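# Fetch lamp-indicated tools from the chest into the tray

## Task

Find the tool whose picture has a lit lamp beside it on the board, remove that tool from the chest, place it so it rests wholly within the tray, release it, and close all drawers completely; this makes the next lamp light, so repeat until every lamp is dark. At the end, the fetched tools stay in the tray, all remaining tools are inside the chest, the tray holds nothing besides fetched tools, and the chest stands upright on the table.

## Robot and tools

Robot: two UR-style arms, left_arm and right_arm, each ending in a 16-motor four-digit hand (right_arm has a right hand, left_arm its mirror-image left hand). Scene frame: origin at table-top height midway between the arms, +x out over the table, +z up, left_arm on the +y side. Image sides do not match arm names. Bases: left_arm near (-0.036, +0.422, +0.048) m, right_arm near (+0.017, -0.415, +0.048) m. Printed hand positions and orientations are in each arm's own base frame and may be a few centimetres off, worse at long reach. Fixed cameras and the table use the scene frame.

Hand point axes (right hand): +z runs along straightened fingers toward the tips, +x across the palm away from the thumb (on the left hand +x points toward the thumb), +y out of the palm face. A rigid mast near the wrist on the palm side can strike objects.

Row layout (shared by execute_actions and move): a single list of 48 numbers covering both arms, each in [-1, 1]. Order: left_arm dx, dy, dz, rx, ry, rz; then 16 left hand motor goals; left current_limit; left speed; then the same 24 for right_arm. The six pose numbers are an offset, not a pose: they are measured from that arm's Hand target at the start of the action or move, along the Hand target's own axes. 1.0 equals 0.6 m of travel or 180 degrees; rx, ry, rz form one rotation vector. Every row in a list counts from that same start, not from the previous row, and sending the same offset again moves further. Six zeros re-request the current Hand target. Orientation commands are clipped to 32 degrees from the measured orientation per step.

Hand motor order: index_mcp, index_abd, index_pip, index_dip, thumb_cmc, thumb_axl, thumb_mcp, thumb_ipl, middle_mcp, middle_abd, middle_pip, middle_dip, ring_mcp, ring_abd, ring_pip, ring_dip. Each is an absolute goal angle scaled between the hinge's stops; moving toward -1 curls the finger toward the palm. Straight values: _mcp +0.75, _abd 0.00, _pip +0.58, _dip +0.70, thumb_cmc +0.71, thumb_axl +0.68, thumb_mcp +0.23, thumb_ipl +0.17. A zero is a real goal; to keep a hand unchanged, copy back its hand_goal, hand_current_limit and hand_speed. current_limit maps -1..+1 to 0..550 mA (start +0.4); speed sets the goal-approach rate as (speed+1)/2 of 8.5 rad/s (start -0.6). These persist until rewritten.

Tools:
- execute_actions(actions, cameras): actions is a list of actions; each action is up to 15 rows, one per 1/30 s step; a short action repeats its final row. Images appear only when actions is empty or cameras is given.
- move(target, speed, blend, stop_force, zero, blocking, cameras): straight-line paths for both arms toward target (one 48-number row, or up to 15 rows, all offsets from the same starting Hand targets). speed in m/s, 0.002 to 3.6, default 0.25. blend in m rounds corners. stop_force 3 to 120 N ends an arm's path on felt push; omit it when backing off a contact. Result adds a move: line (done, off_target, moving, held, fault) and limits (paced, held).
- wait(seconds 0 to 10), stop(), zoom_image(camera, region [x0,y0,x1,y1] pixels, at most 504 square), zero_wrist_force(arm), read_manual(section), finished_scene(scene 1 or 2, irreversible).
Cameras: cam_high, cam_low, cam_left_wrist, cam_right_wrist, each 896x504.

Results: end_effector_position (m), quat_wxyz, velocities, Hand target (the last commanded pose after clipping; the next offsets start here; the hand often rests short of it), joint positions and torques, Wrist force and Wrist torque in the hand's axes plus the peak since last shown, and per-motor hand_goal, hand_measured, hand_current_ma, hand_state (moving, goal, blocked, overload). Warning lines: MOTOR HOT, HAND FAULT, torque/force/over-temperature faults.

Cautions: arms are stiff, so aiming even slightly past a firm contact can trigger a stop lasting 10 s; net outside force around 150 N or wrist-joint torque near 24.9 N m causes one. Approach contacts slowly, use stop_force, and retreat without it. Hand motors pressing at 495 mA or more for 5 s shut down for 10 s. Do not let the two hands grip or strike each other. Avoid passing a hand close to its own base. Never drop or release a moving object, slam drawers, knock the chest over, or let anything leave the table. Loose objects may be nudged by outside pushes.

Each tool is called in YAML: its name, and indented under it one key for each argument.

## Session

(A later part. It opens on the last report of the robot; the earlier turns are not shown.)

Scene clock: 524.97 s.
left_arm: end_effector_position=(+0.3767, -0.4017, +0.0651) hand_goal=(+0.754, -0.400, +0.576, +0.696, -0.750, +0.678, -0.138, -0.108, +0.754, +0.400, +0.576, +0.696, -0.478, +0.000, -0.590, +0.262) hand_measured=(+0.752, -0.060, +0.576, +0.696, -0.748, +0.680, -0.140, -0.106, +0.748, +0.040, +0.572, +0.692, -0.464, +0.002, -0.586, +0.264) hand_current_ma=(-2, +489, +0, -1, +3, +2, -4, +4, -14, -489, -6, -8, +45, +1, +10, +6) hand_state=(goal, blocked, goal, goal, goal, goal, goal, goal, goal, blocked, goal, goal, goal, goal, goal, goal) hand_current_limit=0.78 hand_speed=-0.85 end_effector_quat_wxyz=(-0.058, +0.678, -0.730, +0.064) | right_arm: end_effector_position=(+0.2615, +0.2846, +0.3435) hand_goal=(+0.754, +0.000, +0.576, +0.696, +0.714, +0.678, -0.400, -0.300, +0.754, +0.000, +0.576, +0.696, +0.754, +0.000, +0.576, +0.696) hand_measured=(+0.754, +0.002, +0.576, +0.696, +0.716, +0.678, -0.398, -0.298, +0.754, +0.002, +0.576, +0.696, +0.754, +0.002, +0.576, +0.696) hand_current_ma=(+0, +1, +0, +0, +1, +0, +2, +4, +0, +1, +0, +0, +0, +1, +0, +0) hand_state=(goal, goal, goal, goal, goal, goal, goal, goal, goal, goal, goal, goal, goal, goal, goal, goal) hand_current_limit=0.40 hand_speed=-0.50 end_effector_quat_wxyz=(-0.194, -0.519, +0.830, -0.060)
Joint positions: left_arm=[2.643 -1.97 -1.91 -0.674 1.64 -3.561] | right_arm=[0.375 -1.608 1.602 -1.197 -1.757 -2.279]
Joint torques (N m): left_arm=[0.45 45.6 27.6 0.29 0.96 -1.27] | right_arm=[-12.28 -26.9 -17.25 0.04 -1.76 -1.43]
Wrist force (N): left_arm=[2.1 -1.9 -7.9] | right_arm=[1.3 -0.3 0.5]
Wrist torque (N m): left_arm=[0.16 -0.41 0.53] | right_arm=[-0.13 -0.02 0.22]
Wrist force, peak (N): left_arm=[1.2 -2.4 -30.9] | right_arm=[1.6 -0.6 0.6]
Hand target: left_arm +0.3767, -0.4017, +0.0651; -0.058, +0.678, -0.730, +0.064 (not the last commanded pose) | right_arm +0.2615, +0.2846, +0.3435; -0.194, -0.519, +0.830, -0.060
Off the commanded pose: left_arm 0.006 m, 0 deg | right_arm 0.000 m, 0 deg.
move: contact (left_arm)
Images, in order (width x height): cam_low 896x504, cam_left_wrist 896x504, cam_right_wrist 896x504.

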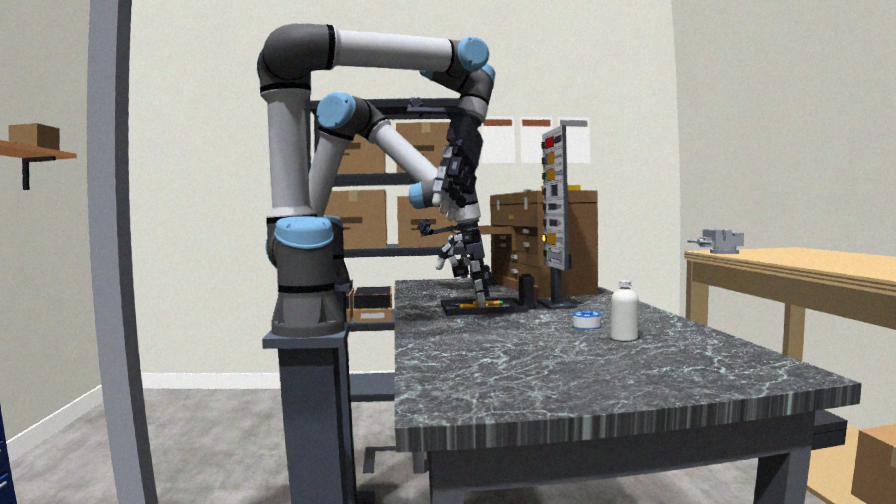

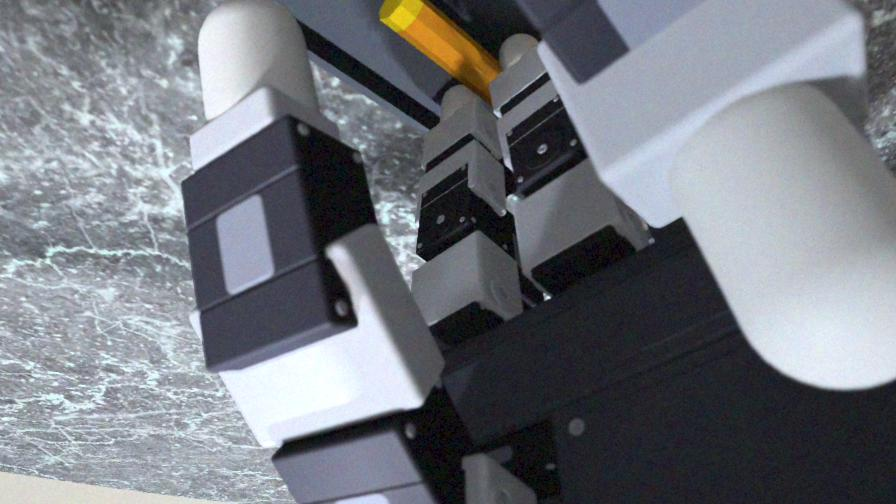

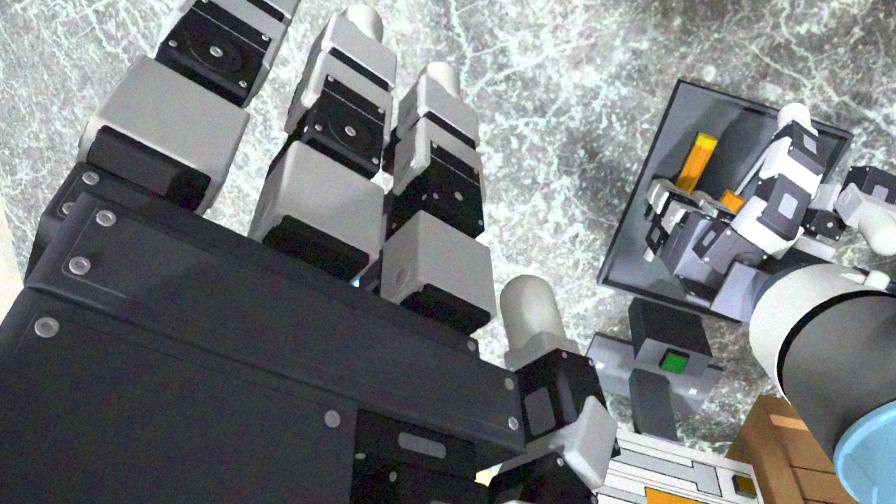

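move:
  target:
    - [0,-0.0003,-0.0016,0,0,0,0.754,-0.4,0.576,0.696,-0.75,0.677,-0.138,-0.109,0.754,0.4,0.576,0.696,-0.479,0,-0.591,0.261,0.78,-0.85,0,0,0,0,0,0,0.754,0,0.576,0.696,0.714,0.678,-0.4,-0.3,0.754,0,0.576,0.696,0.754,0,0.576,0.696,0.4,-0.5]
    - [0,-0.0006,-0.0025,0,0,0,0.754,-0.018,0.576,0.696,-0.75,0.677,-0.138,-0.109,0.754,0.008,0.576,0.696,-0.479,0,-0.591,0.261,0.4,-0.85,0,0,0,0,0,0,0.754,0,0.576,0.696,0.714,0.678,-0.4,-0.3,0.754,0,0.576,0.696,0.754,0,0.576,0.696,0.4,-0.5]
    - [0,-0.0087,-0.0492,0,0,0,0.754,-0.018,0.576,0.696,-0.75,0.677,-0.138,-0.109,0.754,0.008,0.576,0.696,-0.479,0,-0.591,0.261,0.4,-0.85,0,0,0,0,0,0,0.754,0,0.576,0.696,0.714,0.678,-0.4,-0.3,0.754,0,0.576,0.696,0.754,0,0.576,0.696,0.4,-0.5]
  speed: 0.03
  cameras: ["cam_left_wrist","cam_low","cam_right_wrist"]

zoom_image:
  camera: "cam_low"
  region: [420, 220, 560, 330]

zoom_image:
  camera: "cam_right_wrist"
  region: [580, 60, 870, 340]

Scene clock: 528.07 s.
left_arm: end_effector_position=(+0.3768, -0.4017, +0.0949) hand_goal=(+0.754, -0.018, +0.576, +0.696, -0.750, +0.678, -0.138, -0.108, +0.754, +0.008, +0.576, +0.696, -0.478, +0.000, -0.590, +0.262) hand_measured=(+0.752, -0.020, +0.576, +0.696, -0.748, +0.680, -0.140, -0.106, +0.748, +0.010, +0.572, +0.692, -0.464, +0.002, -0.586, +0.264) hand_current_ma=(-2, -4, +0, -1, +3, +2, -4, +4, -14, +4, -6, -6, +45, +1, +10, +6) hand_state=(goal, goal, goal, goal, goal, goal, goal, goal, goal, goal, goal, goal, goal, goal, goal, goal) hand_current_limit=0.40 hand_speed=-0.85 end_effector_quat_wxyz=(-0.058, +0.678, -0.730, +0.064) | right_arm: end_effector_position=(+0.2615, +0.2846, +0.3435) hand_goal=(+0.754, +0.000, +0.576, +0.696, +0.714, +0.678, -0.400, -0.300, +0.754, +0.000, +0.576, +0.696, +0.754, +0.000, +0.576, +0.696) hand_measured=(+0.754, +0.002, +0.576, +0.696, +0.716, +0.678, -0.398, -0.298, +0.754, +0.002, +0.576, +0.696, +0.754, +0.002, +0.576, +0.696) hand_current_ma=(+0, +1, +0, +0, +1, +0, +2, +4, +0, +1, +0, +0, +0, +1, +0, +0) hand_state=(goal, goal, goal, goal, goal, goal, goal, goal, goal, goal, goal, goal, goal, goal, goal, goal) hand_current_limit=0.40 hand_speed=-0.50 end_effector_quat_wxyz=(-0.194, -0.519, +0.830, -0.060)
Joint positions: left_arm=[2.643 -1.922 -1.883 -0.749 1.64 -3.561] | right_arm=[0.375 -1.608 1.602 -1.197 -1.757 -2.279]
Joint torques (N m): left_arm=[7.33 47.8 29.68 0.9 -1.31 1.21] | right_arm=[-12.29 -27.01 -18.12 -0.1 -1.26 -1.37]
Wrist force (N): left_arm=[2.0 -1.5 -2.2] | right_arm=[1.4 -0.8 0.1]
Wrist torque (N m): left_arm=[-0.23 -0.37 0.49] | right_arm=[-0.14 -0.02 0.20]
Wrist force, peak (N): left_arm=[2.0 -1.4 -8.1] | right_arm=[1.5 -1.0 0.6]
Hand target: left_arm +0.3768, -0.4017, +0.0951; -0.058, +0.678, -0.730, +0.064 | right_arm +0.2615, +0.2846, +0.3435; -0.194, -0.519, +0.830, -0.060
Off the commanded pose: left_arm 0.000 m, 0 deg | right_arm 0.000 m, 0 deg.
move: done
Images, in order (width x height): cam_low 896x504, cam_left_wrist 896x504, cam_right_wrist 896x504.

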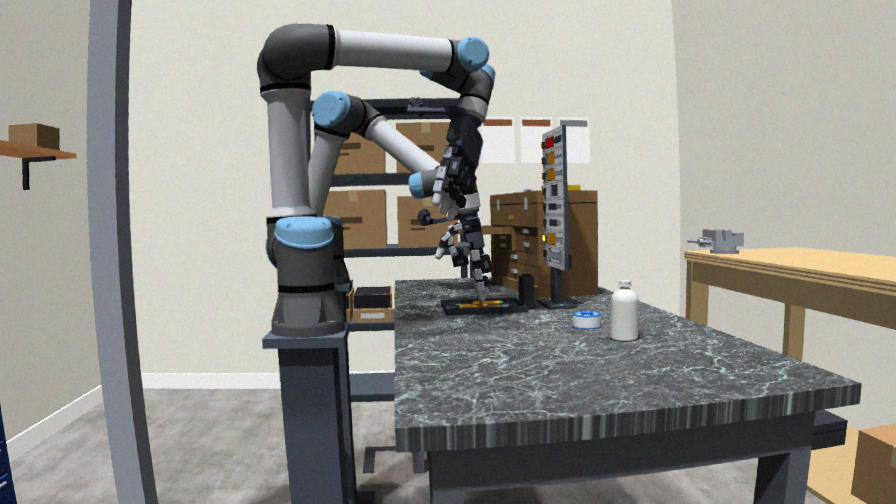

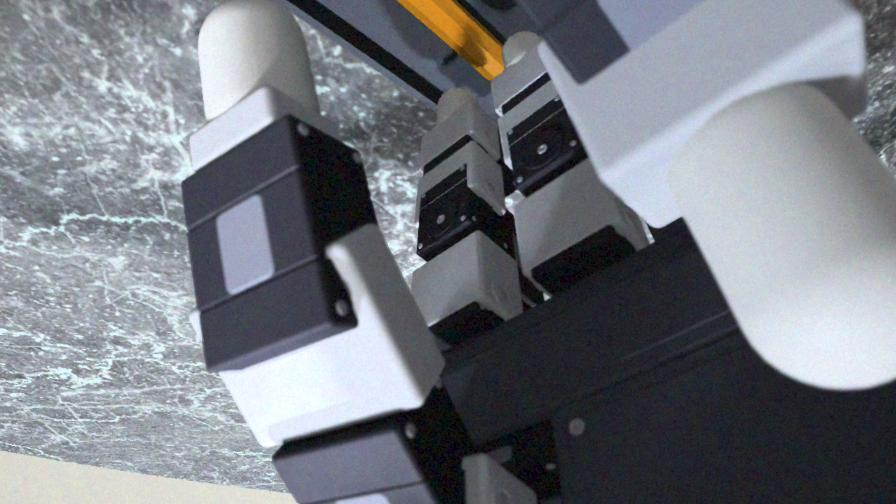

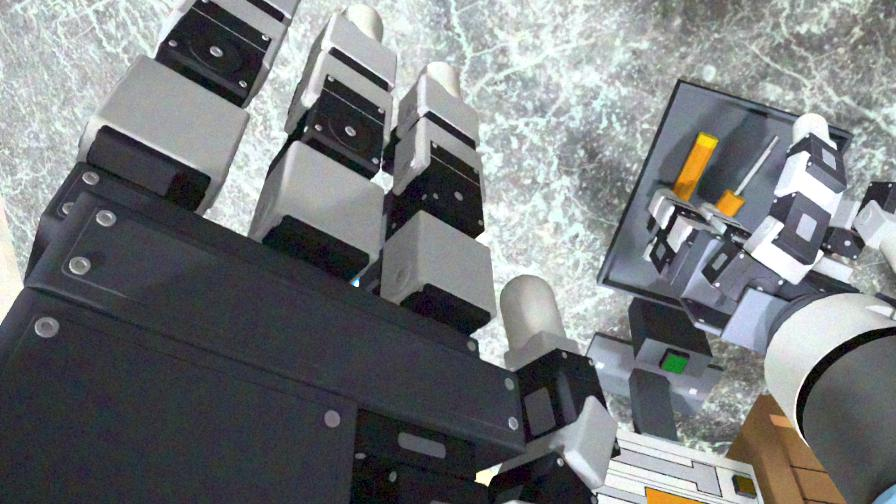

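Scaled by 3.600 from the camera's 896x504 image, which has a finer 1280x720 frame.

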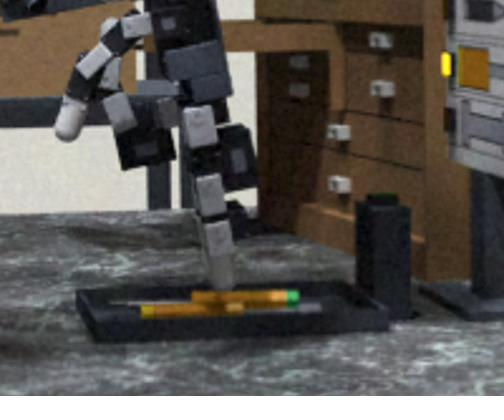

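Scaled by 1.738 from the camera's 896x504 image, which has a finer 1280x720 frame.

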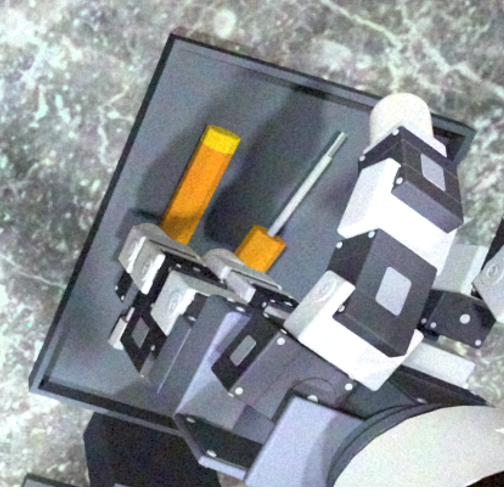

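move:
  target:
    - [0.0007,-0.0588,-0.3366,0,0,0,0.754,-0.018,0.576,0.696,-0.75,0.677,-0.138,-0.109,0.754,0.008,0.576,0.696,-0.479,0,-0.591,0.261,0.4,-0.85,0,0,0,0,0,0,0.754,0,0.576,0.696,0.714,0.678,-0.4,-0.3,0.754,0,0.576,0.696,0.754,0,0.576,0.696,0.4,-0.5]
    - [-0.821,0.1955,-0.3828,0,-0.0118,-0.0668,1,0,1,1,0.714,0.678,0.226,0.168,-0.479,0,-0.591,0.261,1,0,1,1,0.8,-0.4,0,0,0,0,0,0,0.754,0,0.576,0.696,0.714,0.678,-0.4,-0.3,0.754,0,0.576,0.696,0.754,0,0.576,0.696,0.4,-0.5]
    - [-0.8213,0.2207,-0.2383,0,-0.0118,-0.0668,1,0,1,1,0.714,0.678,0.226,0.168,-0.479,0,-0.591,0.261,1,0,1,1,0.8,-0.4,0,0,0,0,0,0,0.754,0,0.576,0.696,0.714,0.678,-0.4,-0.3,0.754,0,0.576,0.696,0.754,0,0.576,0.696,0.4,-0.5]
  speed: [0.25,0.4,0.2]
  blend: [0.04,0,0]
  cameras: ["cam_left_wrist","cam_low","cam_right_wrist"]

zoom_image:
  camera: "cam_low"
  region: [390, 150, 590, 330]

zoom_image:
  camera: "cam_right_wrist"
  region: [580, 60, 870, 340]

Scene clock: 535.07 s.
left_arm: end_effector_position=(+0.2586, +0.1014, +0.2124) hand_goal=(+1.000, +0.000, +1.000, +1.000, +0.714, +0.678, +0.226, +0.168, -0.478, +0.000, -0.590, +0.262, +1.000, +0.000, +1.000, +1.000) hand_measured=(+0.988, -0.002, +0.992, +0.996, +0.708, +0.678, +0.216, +0.164, -0.462, +0.004, -0.586, +0.264, +0.986, +0.002, +0.992, +0.998) hand_current_ma=(-35, -5, -18, -8, -12, +2, -34, -13, +51, +6, +9, +6, -40, +1, -18, -6) hand_state=(goal, goal, goal, goal, goal, goal, goal, goal, goal, goal, goal, goal, goal, goal, goal, goal) hand_current_limit=0.80 hand_speed=-0.40 end_effector_quat_wxyz=(-0.065, +0.752, -0.654, +0.057) | right_arm: end_effector_position=(+0.2615, +0.2846, +0.3435) hand_goal=(+0.754, +0.000, +0.576, +0.696, +0.714, +0.678, -0.400, -0.300, +0.754, +0.000, +0.576, +0.696, +0.754, +0.000, +0.576, +0.696) hand_measured=(+0.754, +0.002, +0.576, +0.696, +0.716, +0.678, -0.398, -0.298, +0.754, +0.002, +0.576, +0.696, +0.754, +0.002, +0.576, +0.696) hand_current_ma=(+0, +1, +0, +0, +1, +0, +2, +4, +0, +1, +0, +0, +0, +1, +0, +0) hand_state=(goal, goal, goal, goal, goal, goal, goal, goal, goal, goal, goal, goal, goal, goal, goal, goal) hand_current_limit=0.40 hand_speed=-0.50 end_effector_quat_wxyz=(-0.194, -0.519, +0.830, -0.060)
Joint positions: left_arm=[3.973 -1.139 -2.283 -1.157 1.46 -2.457] | right_arm=[0.375 -1.608 1.602 -1.197 -1.757 -2.279]
Joint torques (N m): left_arm=[-7.23 -8.88 11.62 4.23 1.14 -1.59] | right_arm=[-11.55 -26.82 -19.88 0.08 -1 -1.34]
Wrist force (N): left_arm=[1.6 -1.6 -2.2] | right_arm=[1.2 -0.6 0.6]
Wrist torque (N m): left_arm=[-0.33 -0.38 0.51] | right_arm=[-0.16 -0.01 0.19]
Wrist force, peak (N): left_arm=[3.8 -2.3 -3.5] | right_arm=[1.4 -0.9 1.0]
Hand target: left_arm +0.2586, +0.1014, +0.2122; -0.065, +0.752, -0.654, +0.057 | right_arm +0.2615, +0.2846, +0.3435; -0.194, -0.519, +0.830, -0.060
Off the commanded pose: left_arm 0.000 m, 0 deg | right_arm 0.000 m, 0 deg.
move: done
Images, in order (width x height): cam_low 896x504, cam_left_wrist 896x504, cam_right_wrist 896x504.

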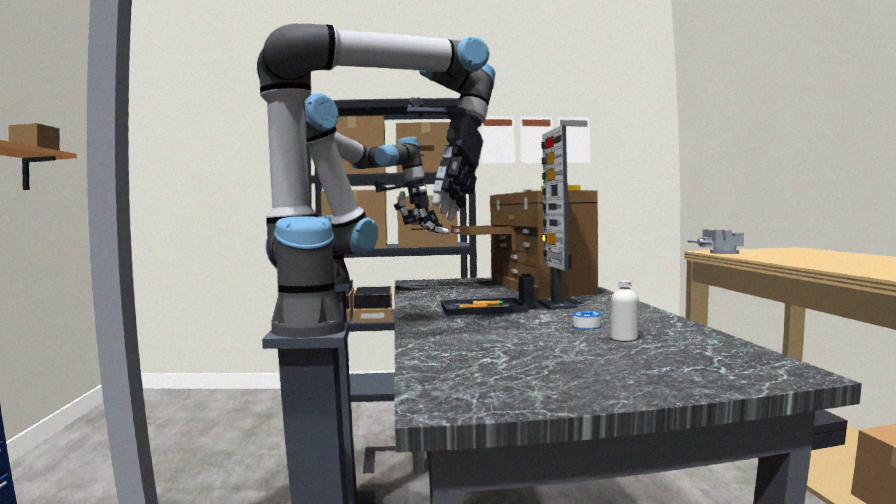

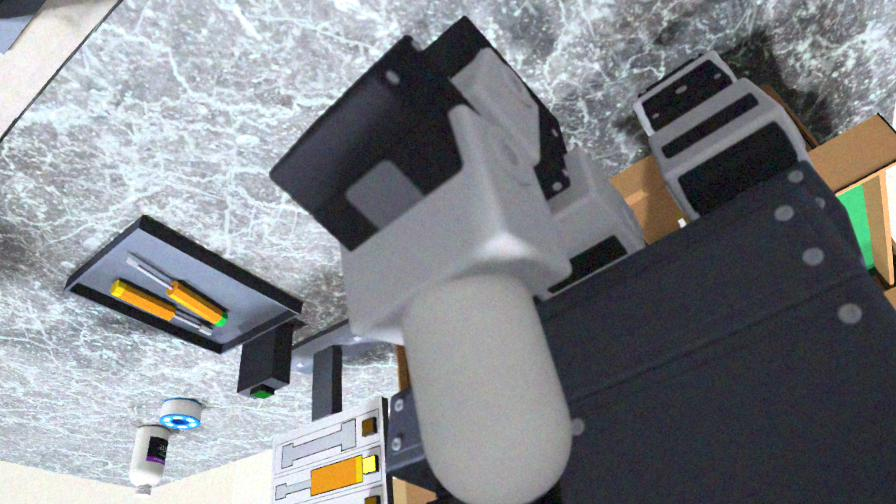

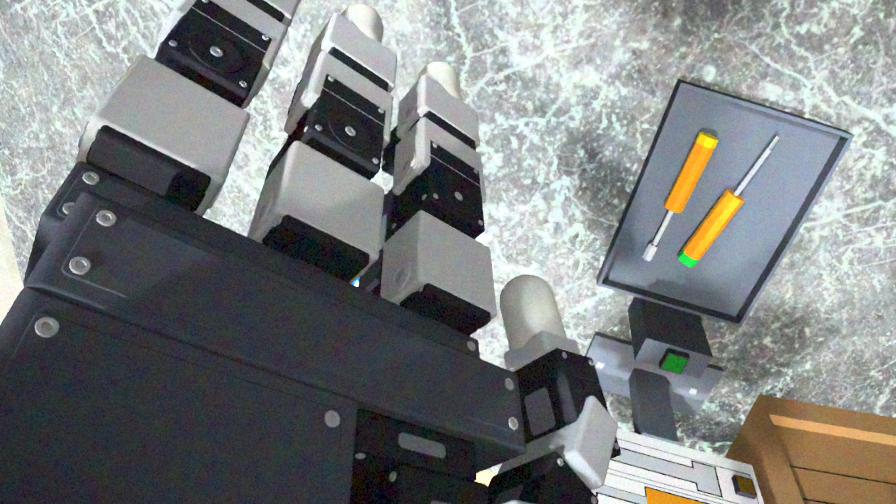

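Scaled by 2.520 from the camera's 896x504 image, which has a finer 1280x720 frame.

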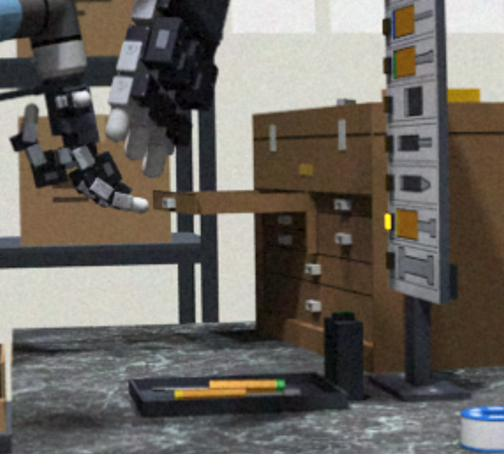

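Scaled by 1.738 from the camera's 896x504 image, which has a finer 1280x720 frame.

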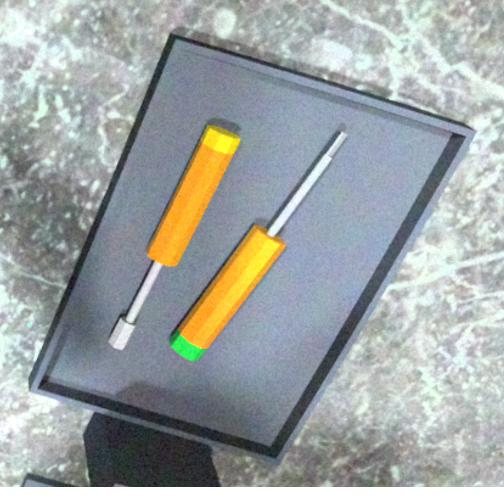

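move:
  target:
    - [0,-0.0739,0.013,0,0,0,1,0,1,1,0.714,0.678,0.226,0.168,-0.479,0,-0.591,0.261,1,0,1,1,0.8,-0.5,0,0,0,0,0,0,0.754,0,0.576,0.696,0.714,0.678,-0.4,-0.3,0.754,0,0.576,0.696,0.754,0,0.576,0.696,0.4,-0.5]
    - [0,-0.3480,0.0615,0,0,0,1,0,1,1,0.714,0.678,0.226,0.168,-0.479,0,-0.591,0.261,1,0,1,1,0.8,-0.5,0,0,0,0,0,0,0.754,0,0.576,0.696,0.714,0.678,-0.4,-0.3,0.754,0,0.576,0.696,0.754,0,0.576,0.696,0.4,-0.5]
  speed: [0.05,0.07]
  blend: [0.01,0]
  stop_force: 14
  cameras: ["cam_left_wrist","cam_low"]

move:
  target: [0,-0.0427,0.0075,0,0,0,1,0,1,1,0.714,0.678,0.226,0.168,-0.479,0,-0.591,0.261,1,0,1,1,0.8,-0.5,0,0,0,0,0,0,0.754,0,0.576,0.696,0.714,0.678,-0.4,-0.3,0.754,0,0.576,0.696,0.754,0,0.576,0.696,0.4,-0.5]
  speed: 0.025
  stop_force: 14
  cameras: ["cam_left_wrist","cam_low","cam_right_wrist"]

zoom_image:
  camera: "cam_low"
  region: [390, 100, 590, 280]

Scene clock: 539.97 s.
left_arm: end_effector_position=(+0.4686, +0.1308, +0.2118) hand_goal=(+1.000, +0.000, +1.000, +1.000, +0.714, +0.678, +0.226, +0.168, -0.478, +0.000, -0.590, +0.262, +1.000, +0.000, +1.000, +1.000) hand_measured=(+0.984, +0.010, +0.998, +1.000, +0.710, +0.678, +0.216, +0.164, -0.462, +0.004, -0.586, +0.264, +0.986, +0.002, +0.992, +0.998) hand_current_ma=(-48, +20, -6, +0, -12, +2, -34, -13, +51, +6, +8, +6, -40, +1, -18, -6) hand_state=(goal, goal, goal, goal, goal, goal, goal, goal, goal, goal, goal, goal, goal, goal, goal, goal) hand_current_limit=0.80 hand_speed=-0.50 end_effector_quat_wxyz=(-0.065, +0.752, -0.654, +0.057) | right_arm: end_effector_position=(+0.2615, +0.2846, +0.3435) hand_goal=(+0.754, +0.000, +0.576, +0.696, +0.714, +0.678, -0.400, -0.300, +0.754, +0.000, +0.576, +0.696, +0.754, +0.000, +0.576, +0.696) hand_measured=(+0.754, +0.002, +0.576, +0.696, +0.716, +0.678, -0.398, -0.298, +0.754, +0.002, +0.576, +0.696, +0.754, +0.002, +0.576, +0.696) hand_current_ma=(+0, +1, +0, +0, +1, +0, +2, +4, +0, +1, +0, +0, +0, +1, +0, +0) hand_state=(goal, goal, goal, goal, goal, goal, goal, goal, goal, goal, goal, goal, goal, goal, goal, goal) hand_current_limit=0.40 hand_speed=-0.50 end_effector_quat_wxyz=(-0.194, -0.519, +0.830, -0.060)
Joint positions: left_arm=[3.698 -1.7 -1.826 -1.029 1.5 -2.73] | right_arm=[0.375 -1.608 1.602 -1.197 -1.757 -2.279]
Joint torques (N m): left_arm=[-6.95 15 33.77 1.27 1.41 -1.69] | right_arm=[-12.33 -26.74 -20.04 0 -0.65 -1.48]
Wrist force (N): left_arm=[2.8 -0.3 -3.1] | right_arm=[1.1 -0.6 0.8]
Wrist torque (N m): left_arm=[-0.30 -0.38 0.70] | right_arm=[-0.19 0.00 0.19]
Wrist force, peak (N): left_arm=[1.7 1.3 -4.0] | right_arm=[1.4 -0.8 0.9]
Hand target: left_arm +0.4686, +0.1308, +0.2118; -0.065, +0.752, -0.654, +0.057 | right_arm +0.2615, +0.2846, +0.3435; -0.194, -0.519, +0.830, -0.060
Off the commanded pose: left_arm 0.000 m, 0 deg | right_arm 0.000 m, 0 deg.
move: done
Images, in order (width x height): cam_low 896x504, cam_left_wrist 896x504.

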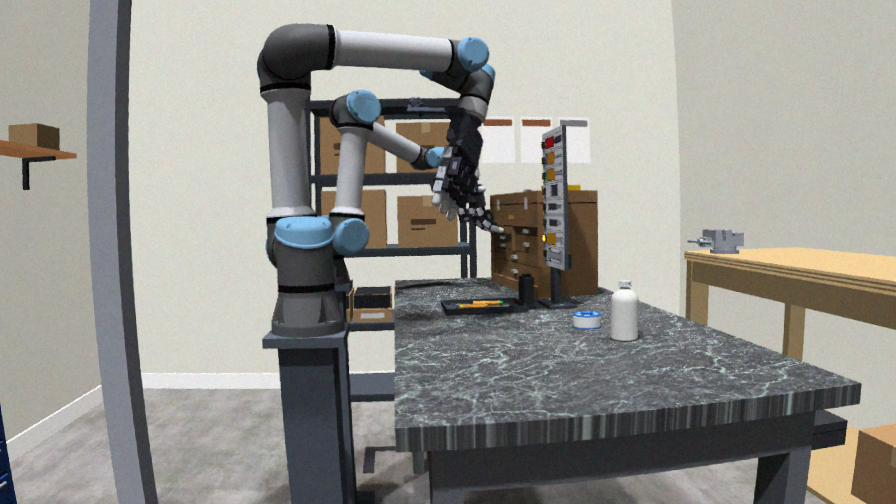

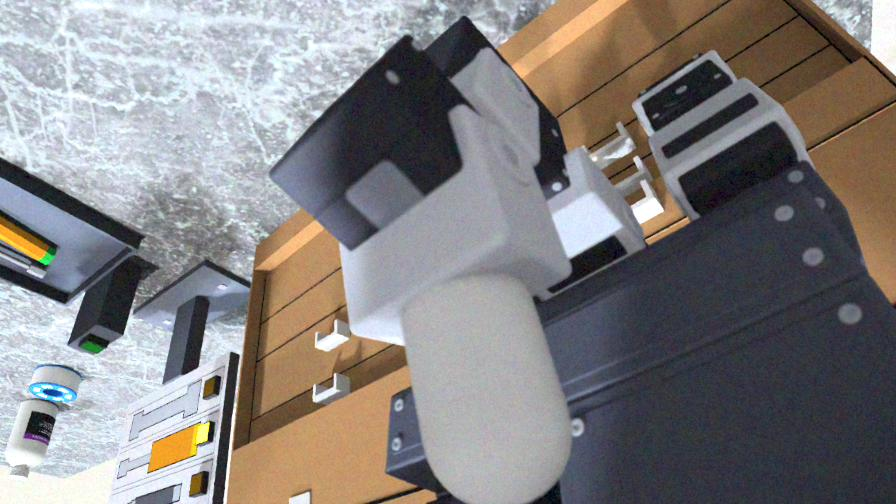

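Scene clock: 541.90 s.
left_arm: end_effector_position=(+0.4873, +0.1334, +0.2118) hand_goal=(+1.000, +0.000, +1.000, +1.000, +0.714, +0.678, +0.226, +0.168, -0.478, +0.000, -0.590, +0.262, +1.000, +0.000, +1.000, +1.000) hand_measured=(+0.958, +0.006, +0.992, +1.000, +0.710, +0.678, +0.216, +0.164, -0.462, +0.004, -0.586, +0.264, +0.968, +0.000, +0.996, +1.000) hand_current_ma=(-152, +14, -17, -1, -10, +2, -34, -13, +51, +6, +8, +6, -107, +0, -10, +0) hand_state=(blocked, goal, goal, goal, goal, goal, goal, goal, goal, goal, goal, goal, blocked, goal, goal, goal) hand_current_limit=0.80 hand_speed=-0.50 end_effector_quat_wxyz=(-0.065, +0.752, -0.654, +0.057) | right_arm: end_effector_position=(+0.2615, +0.2846, +0.3435) hand_goal=(+0.754, +0.000, +0.576, +0.696, +0.714, +0.678, -0.400, -0.300, +0.754, +0.000, +0.576, +0.696, +0.754, +0.000, +0.576, +0.696) hand_measured=(+0.754, +0.002, +0.576, +0.696, +0.716, +0.678, -0.398, -0.298, +0.754, +0.002, +0.576, +0.696, +0.754, +0.002, +0.576, +0.696) hand_current_ma=(+0, +1, +0, +0, +1, +0, +2, +4, +0, +1, +0, +0, +0, +1, +0, +0) hand_state=(goal, goal, goal, goal, goal, goal, goal, goal, goal, goal, goal, goal, goal, goal, goal, goal) hand_current_limit=0.40 hand_speed=-0.50 end_effector_quat_wxyz=(-0.194, -0.519, +0.830, -0.060)
Joint positions: left_arm=[3.684 -1.743 -1.775 -1.035 1.502 -2.744] | right_arm=[0.375 -1.608 1.602 -1.197 -1.757 -2.279]
Joint torques (N m): left_arm=[7.25 42.61 10.78 4.65 -2.03 1.11] | right_arm=[-10.39 -26.35 -21.32 0.1 -0.65 -1.39]
Wrist force (N): left_arm=[1.0 -0.3 -2.0] | right_arm=[1.5 -0.5 0.4]
Wrist torque (N m): left_arm=[-0.44 -0.23 0.34] | right_arm=[-0.14 -0.04 0.22]
Wrist force, peak (N): left_arm=[1.8 14.0 -12.2] | right_arm=[1.5 -0.7 0.8]
Hand target: left_arm +0.4873, +0.1334, +0.2118; -0.065, +0.752, -0.654, +0.057 (not the last commanded pose) | right_arm +0.2615, +0.2846, +0.3435; -0.194, -0.519, +0.830, -0.060
Off the commanded pose: left_arm 0.007 m, 0 deg | right_arm 0.000 m, 0 deg.
move: contact (left_arm)
Images, in order (width x height): cam_low 896x504, cam_left_wrist 896x504, cam_right_wrist 896x504.

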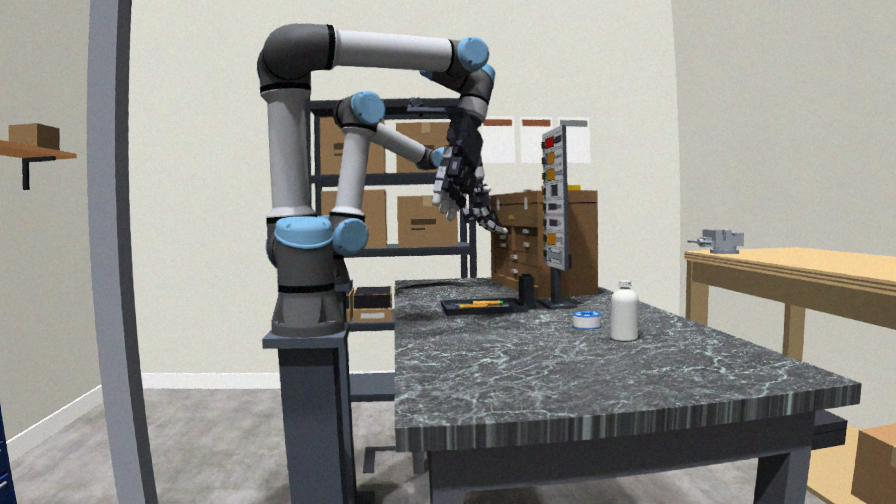

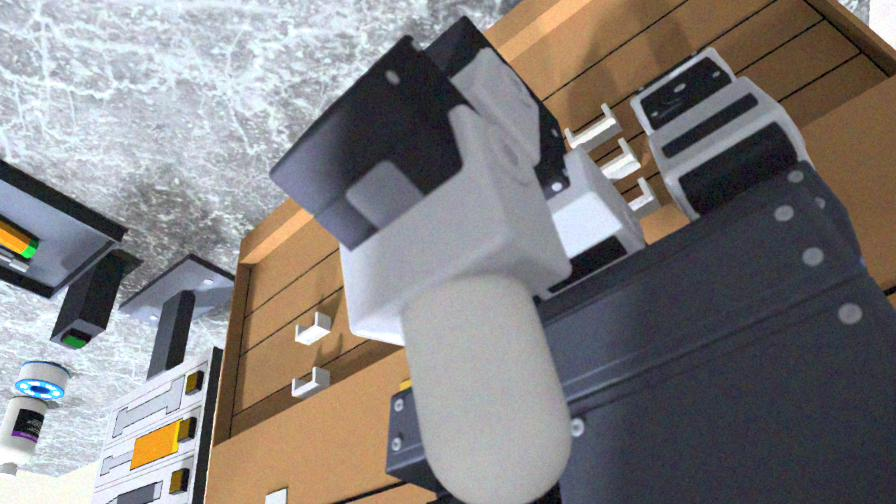

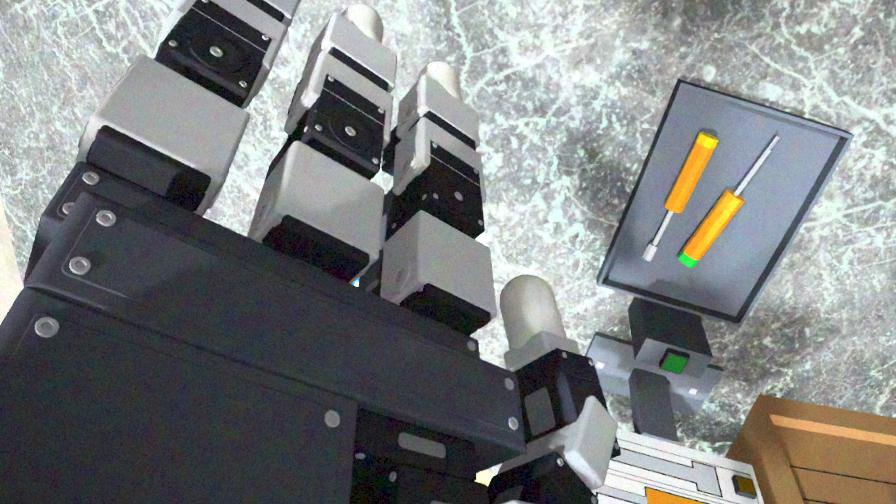

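Scaled by 2.520 from the camera's 896x504 image, which has a finer 1280x720 frame.

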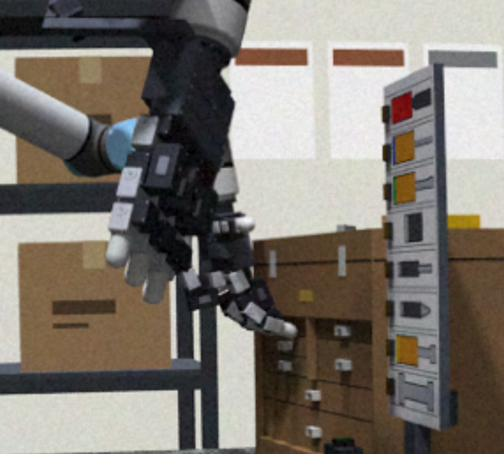

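zoom_image:
  camera: "cam_low"
  region: [530, 115, 590, 275]

zoom_image:
  camera: "cam_left_wrist"
  region: [60, 330, 260, 504]

Scaled by 3.150 from the camera's 896x504 image, which has a finer 1280x720 frame.

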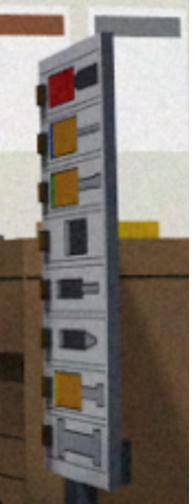

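Scaled by 2.520 from the camera's 896x504 image, which has a finer 1280x720 frame.

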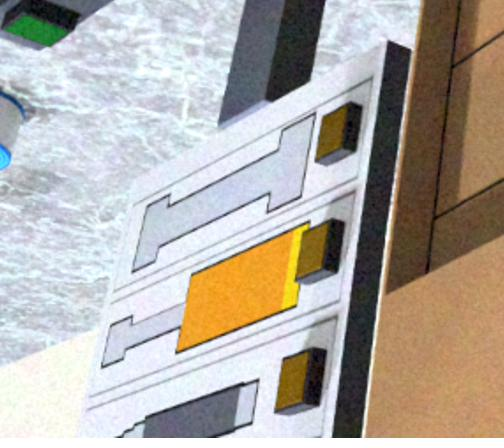

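move:
  target: [0,0.1642,-0.029,0,0,0,1,0,1,1,0.714,0.678,0.226,0.168,-0.479,0,-0.591,0.261,1,0,1,1,0.3,-0.6,0,0,0,0,0,0,0.754,0,0.576,0.696,0.714,0.678,-0.4,-0.3,0.754,0,0.576,0.696,0.754,0,0.576,0.696,0.4,-0.5]
  speed: 0.12
  cameras: ["all"]

zoom_image:
  camera: "cam_low"
  region: [480, 110, 600, 310]

Scene clock: 543.90 s.
left_arm: end_effector_position=(+0.3883, +0.1196, +0.2120) hand_goal=(+1.000, +0.000, +1.000, +1.000, +0.714, +0.678, +0.226, +0.168, -0.478, +0.000, -0.590, +0.262, +1.000, +0.000, +1.000, +1.000) hand_measured=(+0.986, +0.002, +0.992, +1.000, +0.710, +0.678, +0.216, +0.164, -0.462, +0.004, -0.586, +0.264, +0.984, +0.000, +0.996, +1.000) hand_current_ma=(-42, +5, -17, -1, -10, +2, -34, -13, +51, +6, +8, +6, -46, +0, -10, +0) hand_state=(goal, goal, goal, goal, goal, goal, goal, goal, goal, goal, goal, goal, goal, goal, goal, goal) hand_current_limit=0.30 hand_speed=-0.60 end_effector_quat_wxyz=(-0.065, +0.752, -0.654, +0.057) | right_arm: end_effector_position=(+0.2615, +0.2846, +0.3435) hand_goal=(+0.754, +0.000, +0.576, +0.696, +0.714, +0.678, -0.400, -0.300, +0.754, +0.000, +0.576, +0.696, +0.754, +0.000, +0.576, +0.696) hand_measured=(+0.754, +0.002, +0.576, +0.696, +0.716, +0.678, -0.398, -0.298, +0.754, +0.002, +0.576, +0.696, +0.754, +0.002, +0.576, +0.696) hand_current_ma=(+0, +1, +0, +0, +1, +0, +2, +4, +0, +1, +0, +0, +0, +1, +0, +0) hand_state=(goal, goal, goal, goal, goal, goal, goal, goal, goal, goal, goal, goal, goal, goal, goal, goal) hand_current_limit=0.40 hand_speed=-0.50 end_effector_quat_wxyz=(-0.194, -0.519, +0.830, -0.060)
Joint positions: left_arm=[3.773 -1.506 -2.025 -1.029 1.488 -2.656] | right_arm=[0.375 -1.608 1.602 -1.197 -1.757 -2.279]
Joint torques (N m): left_arm=[7.12 31.7 9.56 0.7 -1.99 1.23] | right_arm=[-11.18 -25.77 -21.62 0.08 -0.33 -1.43]
Wrist force (N): left_arm=[1.1 -2.3 -2.2] | right_arm=[1.3 -0.7 0.3]
Wrist torque (N m): left_arm=[-0.41 -0.32 0.29] | right_arm=[-0.15 -0.02 0.20]
Wrist force, peak (N): left_arm=[1.1 -2.7 -2.1] | right_arm=[1.7 -1.0 0.4]
Hand target: left_arm +0.3882, +0.1196, +0.2120; -0.065, +0.752, -0.654, +0.057 | right_arm +0.2615, +0.2846, +0.3435; -0.194, -0.519, +0.830, -0.060
Off the commanded pose: left_arm 0.000 m, 0 deg | right_arm 0.000 m, 0 deg.
move: done

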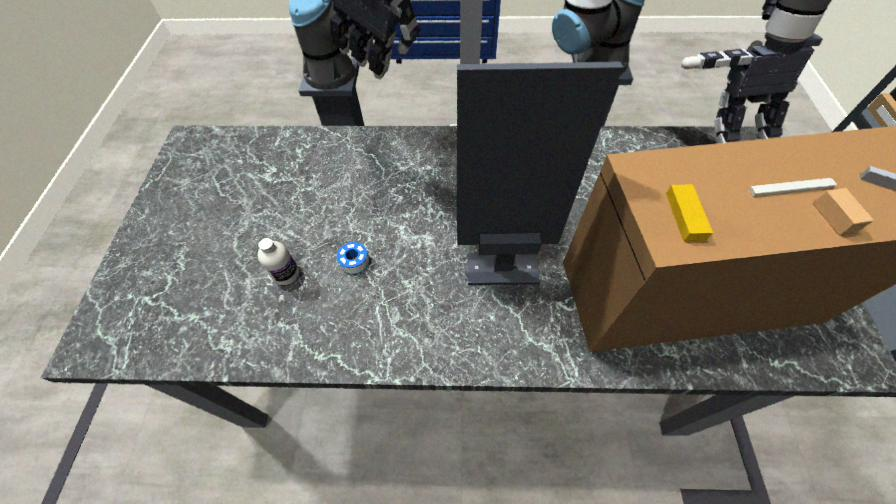

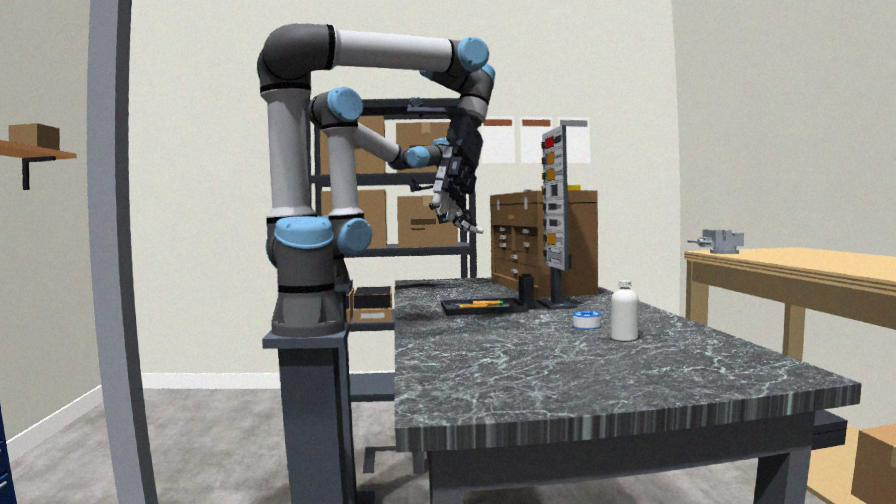

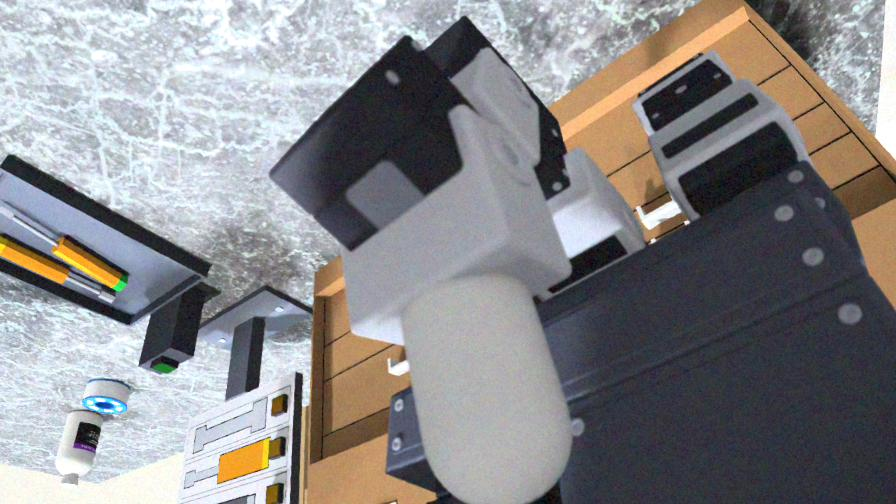

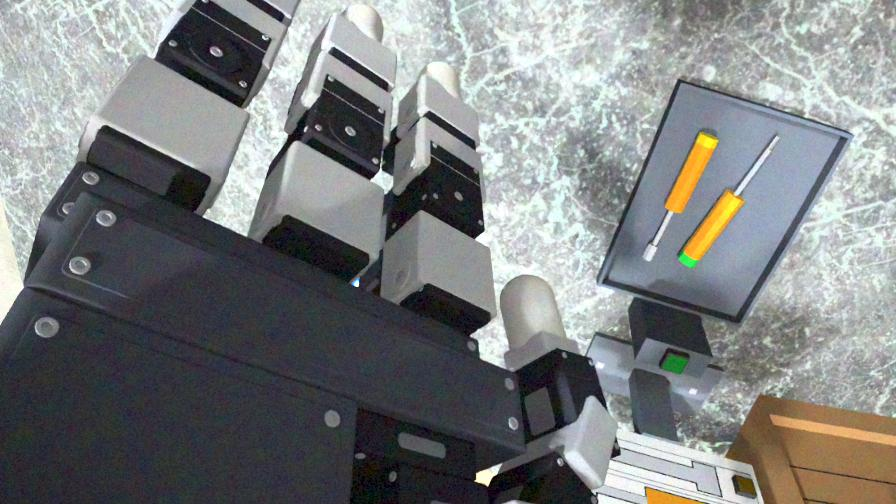

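Scaled by 2.520 from the camera's 896x504 image, which has a finer 1280x720 frame.

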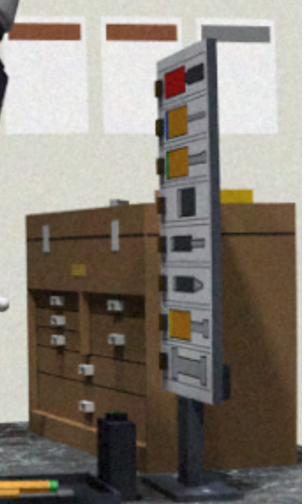

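wait:
  seconds: 0.5
  cameras: ["cam_high","cam_low"]

zoom_image:
  camera: "cam_low"
  region: [530, 115, 590, 275]

Scene clock: 544.70 s.
left_arm: end_effector_position=(+0.3882, +0.1196, +0.2120) hand_goal=(+1.000, +0.000, +1.000, +1.000, +0.714, +0.678, +0.226, +0.168, -0.478, +0.000, -0.590, +0.262, +1.000, +0.000, +1.000, +1.000) hand_measured=(+0.986, +0.002, +0.992, +1.000, +0.710, +0.678, +0.216, +0.164, -0.462, +0.004, -0.586, +0.264, +0.984, +0.000, +0.996, +1.000) hand_current_ma=(-42, +5, -17, -1, -10, +2, -34, -13, +51, +6, +8, +6, -46, +0, -10, +0) hand_state=(goal, goal, goal, goal, goal, goal, goal, goal, goal, goal, goal, goal, goal, goal, goal, goal) hand_current_limit=0.30 hand_speed=-0.60 end_effector_quat_wxyz=(-0.065, +0.752, -0.654, +0.057) | right_arm: end_effector_position=(+0.2615, +0.2846, +0.3435) hand_goal=(+0.754, +0.000, +0.576, +0.696, +0.714, +0.678, -0.400, -0.300, +0.754, +0.000, +0.576, +0.696, +0.754, +0.000, +0.576, +0.696) hand_measured=(+0.754, +0.002, +0.576, +0.696, +0.716, +0.678, -0.398, -0.298, +0.754, +0.002, +0.576, +0.696, +0.754, +0.002, +0.576, +0.696) hand_current_ma=(+0, +1, +0, +0, +1, +0, +2, +4, +0, +1, +0, +0, +0, +1, +0, +0) hand_state=(goal, goal, goal, goal, goal, goal, goal, goal, goal, goal, goal, goal, goal, goal, goal, goal) hand_current_limit=0.40 hand_speed=-0.50 end_effector_quat_wxyz=(-0.194, -0.519, +0.830, -0.060)
Joint positions: left_arm=[3.773 -1.506 -2.025 -1.029 1.488 -2.656] | right_arm=[0.375 -1.608 1.602 -1.197 -1.757 -2.279]
Joint torques (N m): left_arm=[7.38 32.52 10.05 0.86 -1.98 1.4] | right_arm=[-11.01 -26.58 -20.86 0.08 -0.37 -1.6]
Wrist force (N): left_arm=[1.1 -2.0 -2.2] | right_arm=[1.1 -0.7 0.4]
Wrist torque (N m): left_arm=[-0.38 -0.31 0.29] | right_arm=[-0.16 0.01 0.18]
Wrist force, peak (N): left_arm=[1.2 -2.1 -2.5] | right_arm=[1.2 -0.9 0.7]
Hand target: left_arm +0.3882, +0.1196, +0.2120; -0.065, +0.752, -0.654, +0.057 | right_arm +0.2615, +0.2846, +0.3435; -0.194, -0.519, +0.830, -0.060
Off the commanded pose: left_arm 0.000 m, 0 deg | right_arm 0.000 m, 0 deg.
wait: 0.50 s; at rest from the start
Images, in order (width x height): cam_high 896x504, cam_low 896x504.

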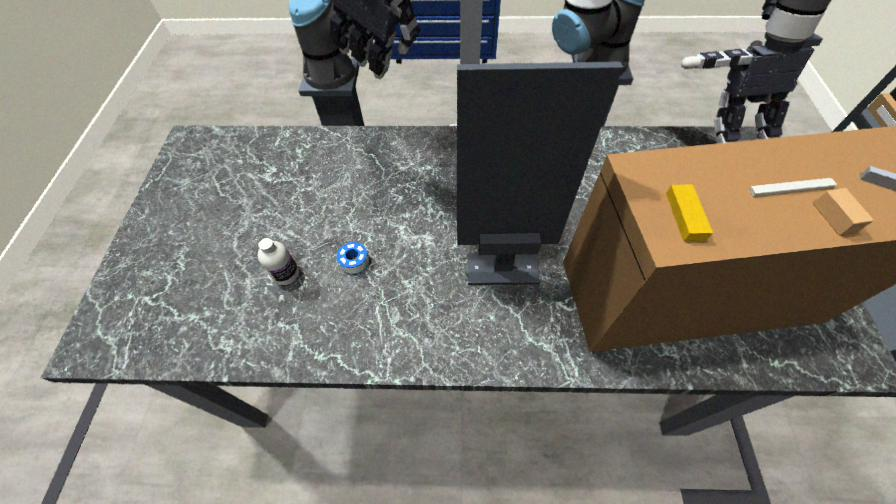

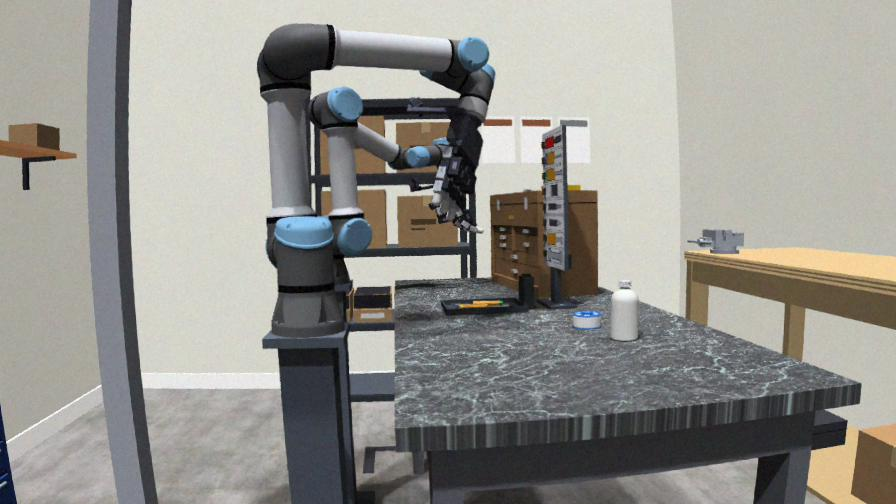

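Scaled by 3.150 from the camera's 896x504 image, which has a finer 1280x720 frame.

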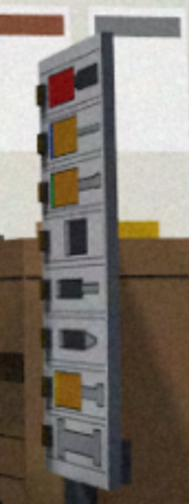

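zoom_image:
  camera: "cam_low"
  region: [535, 120, 575, 200]

zoom_image:
  camera: "cam_low"
  region: [535, 190, 575, 270]

zoom_image:
  camera: "cam_low"
  region: [430, 180, 610, 330]

Scaled by 6.300 from the camera's 896x504 image, which has a finer 1280x720 frame.

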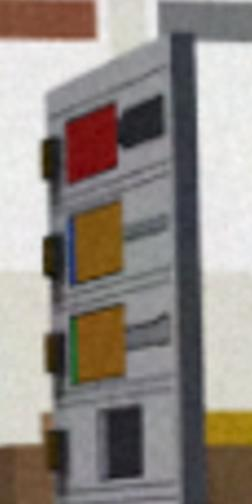

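Scaled by 6.300 from the camera's 896x504 image, which has a finer 1280x720 frame.

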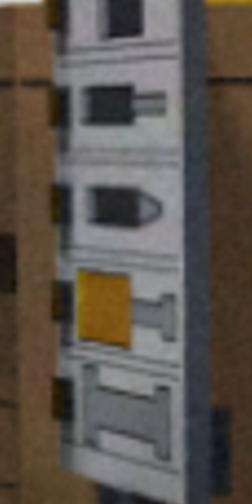

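Scaled by 2.800 from the camera's 896x504 image, which has a finer 1280x720 frame.

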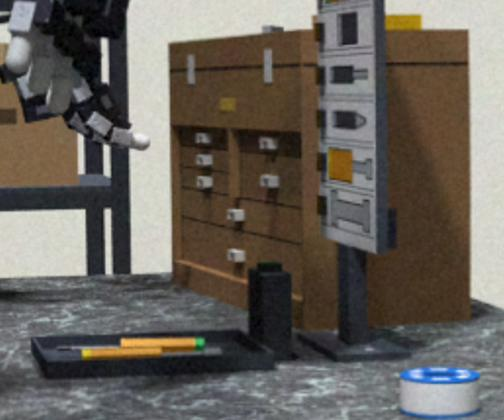

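All lamps are dark and the drawers are shut.

finished_scene:
  scene: 2

The scene is finished: the task was done.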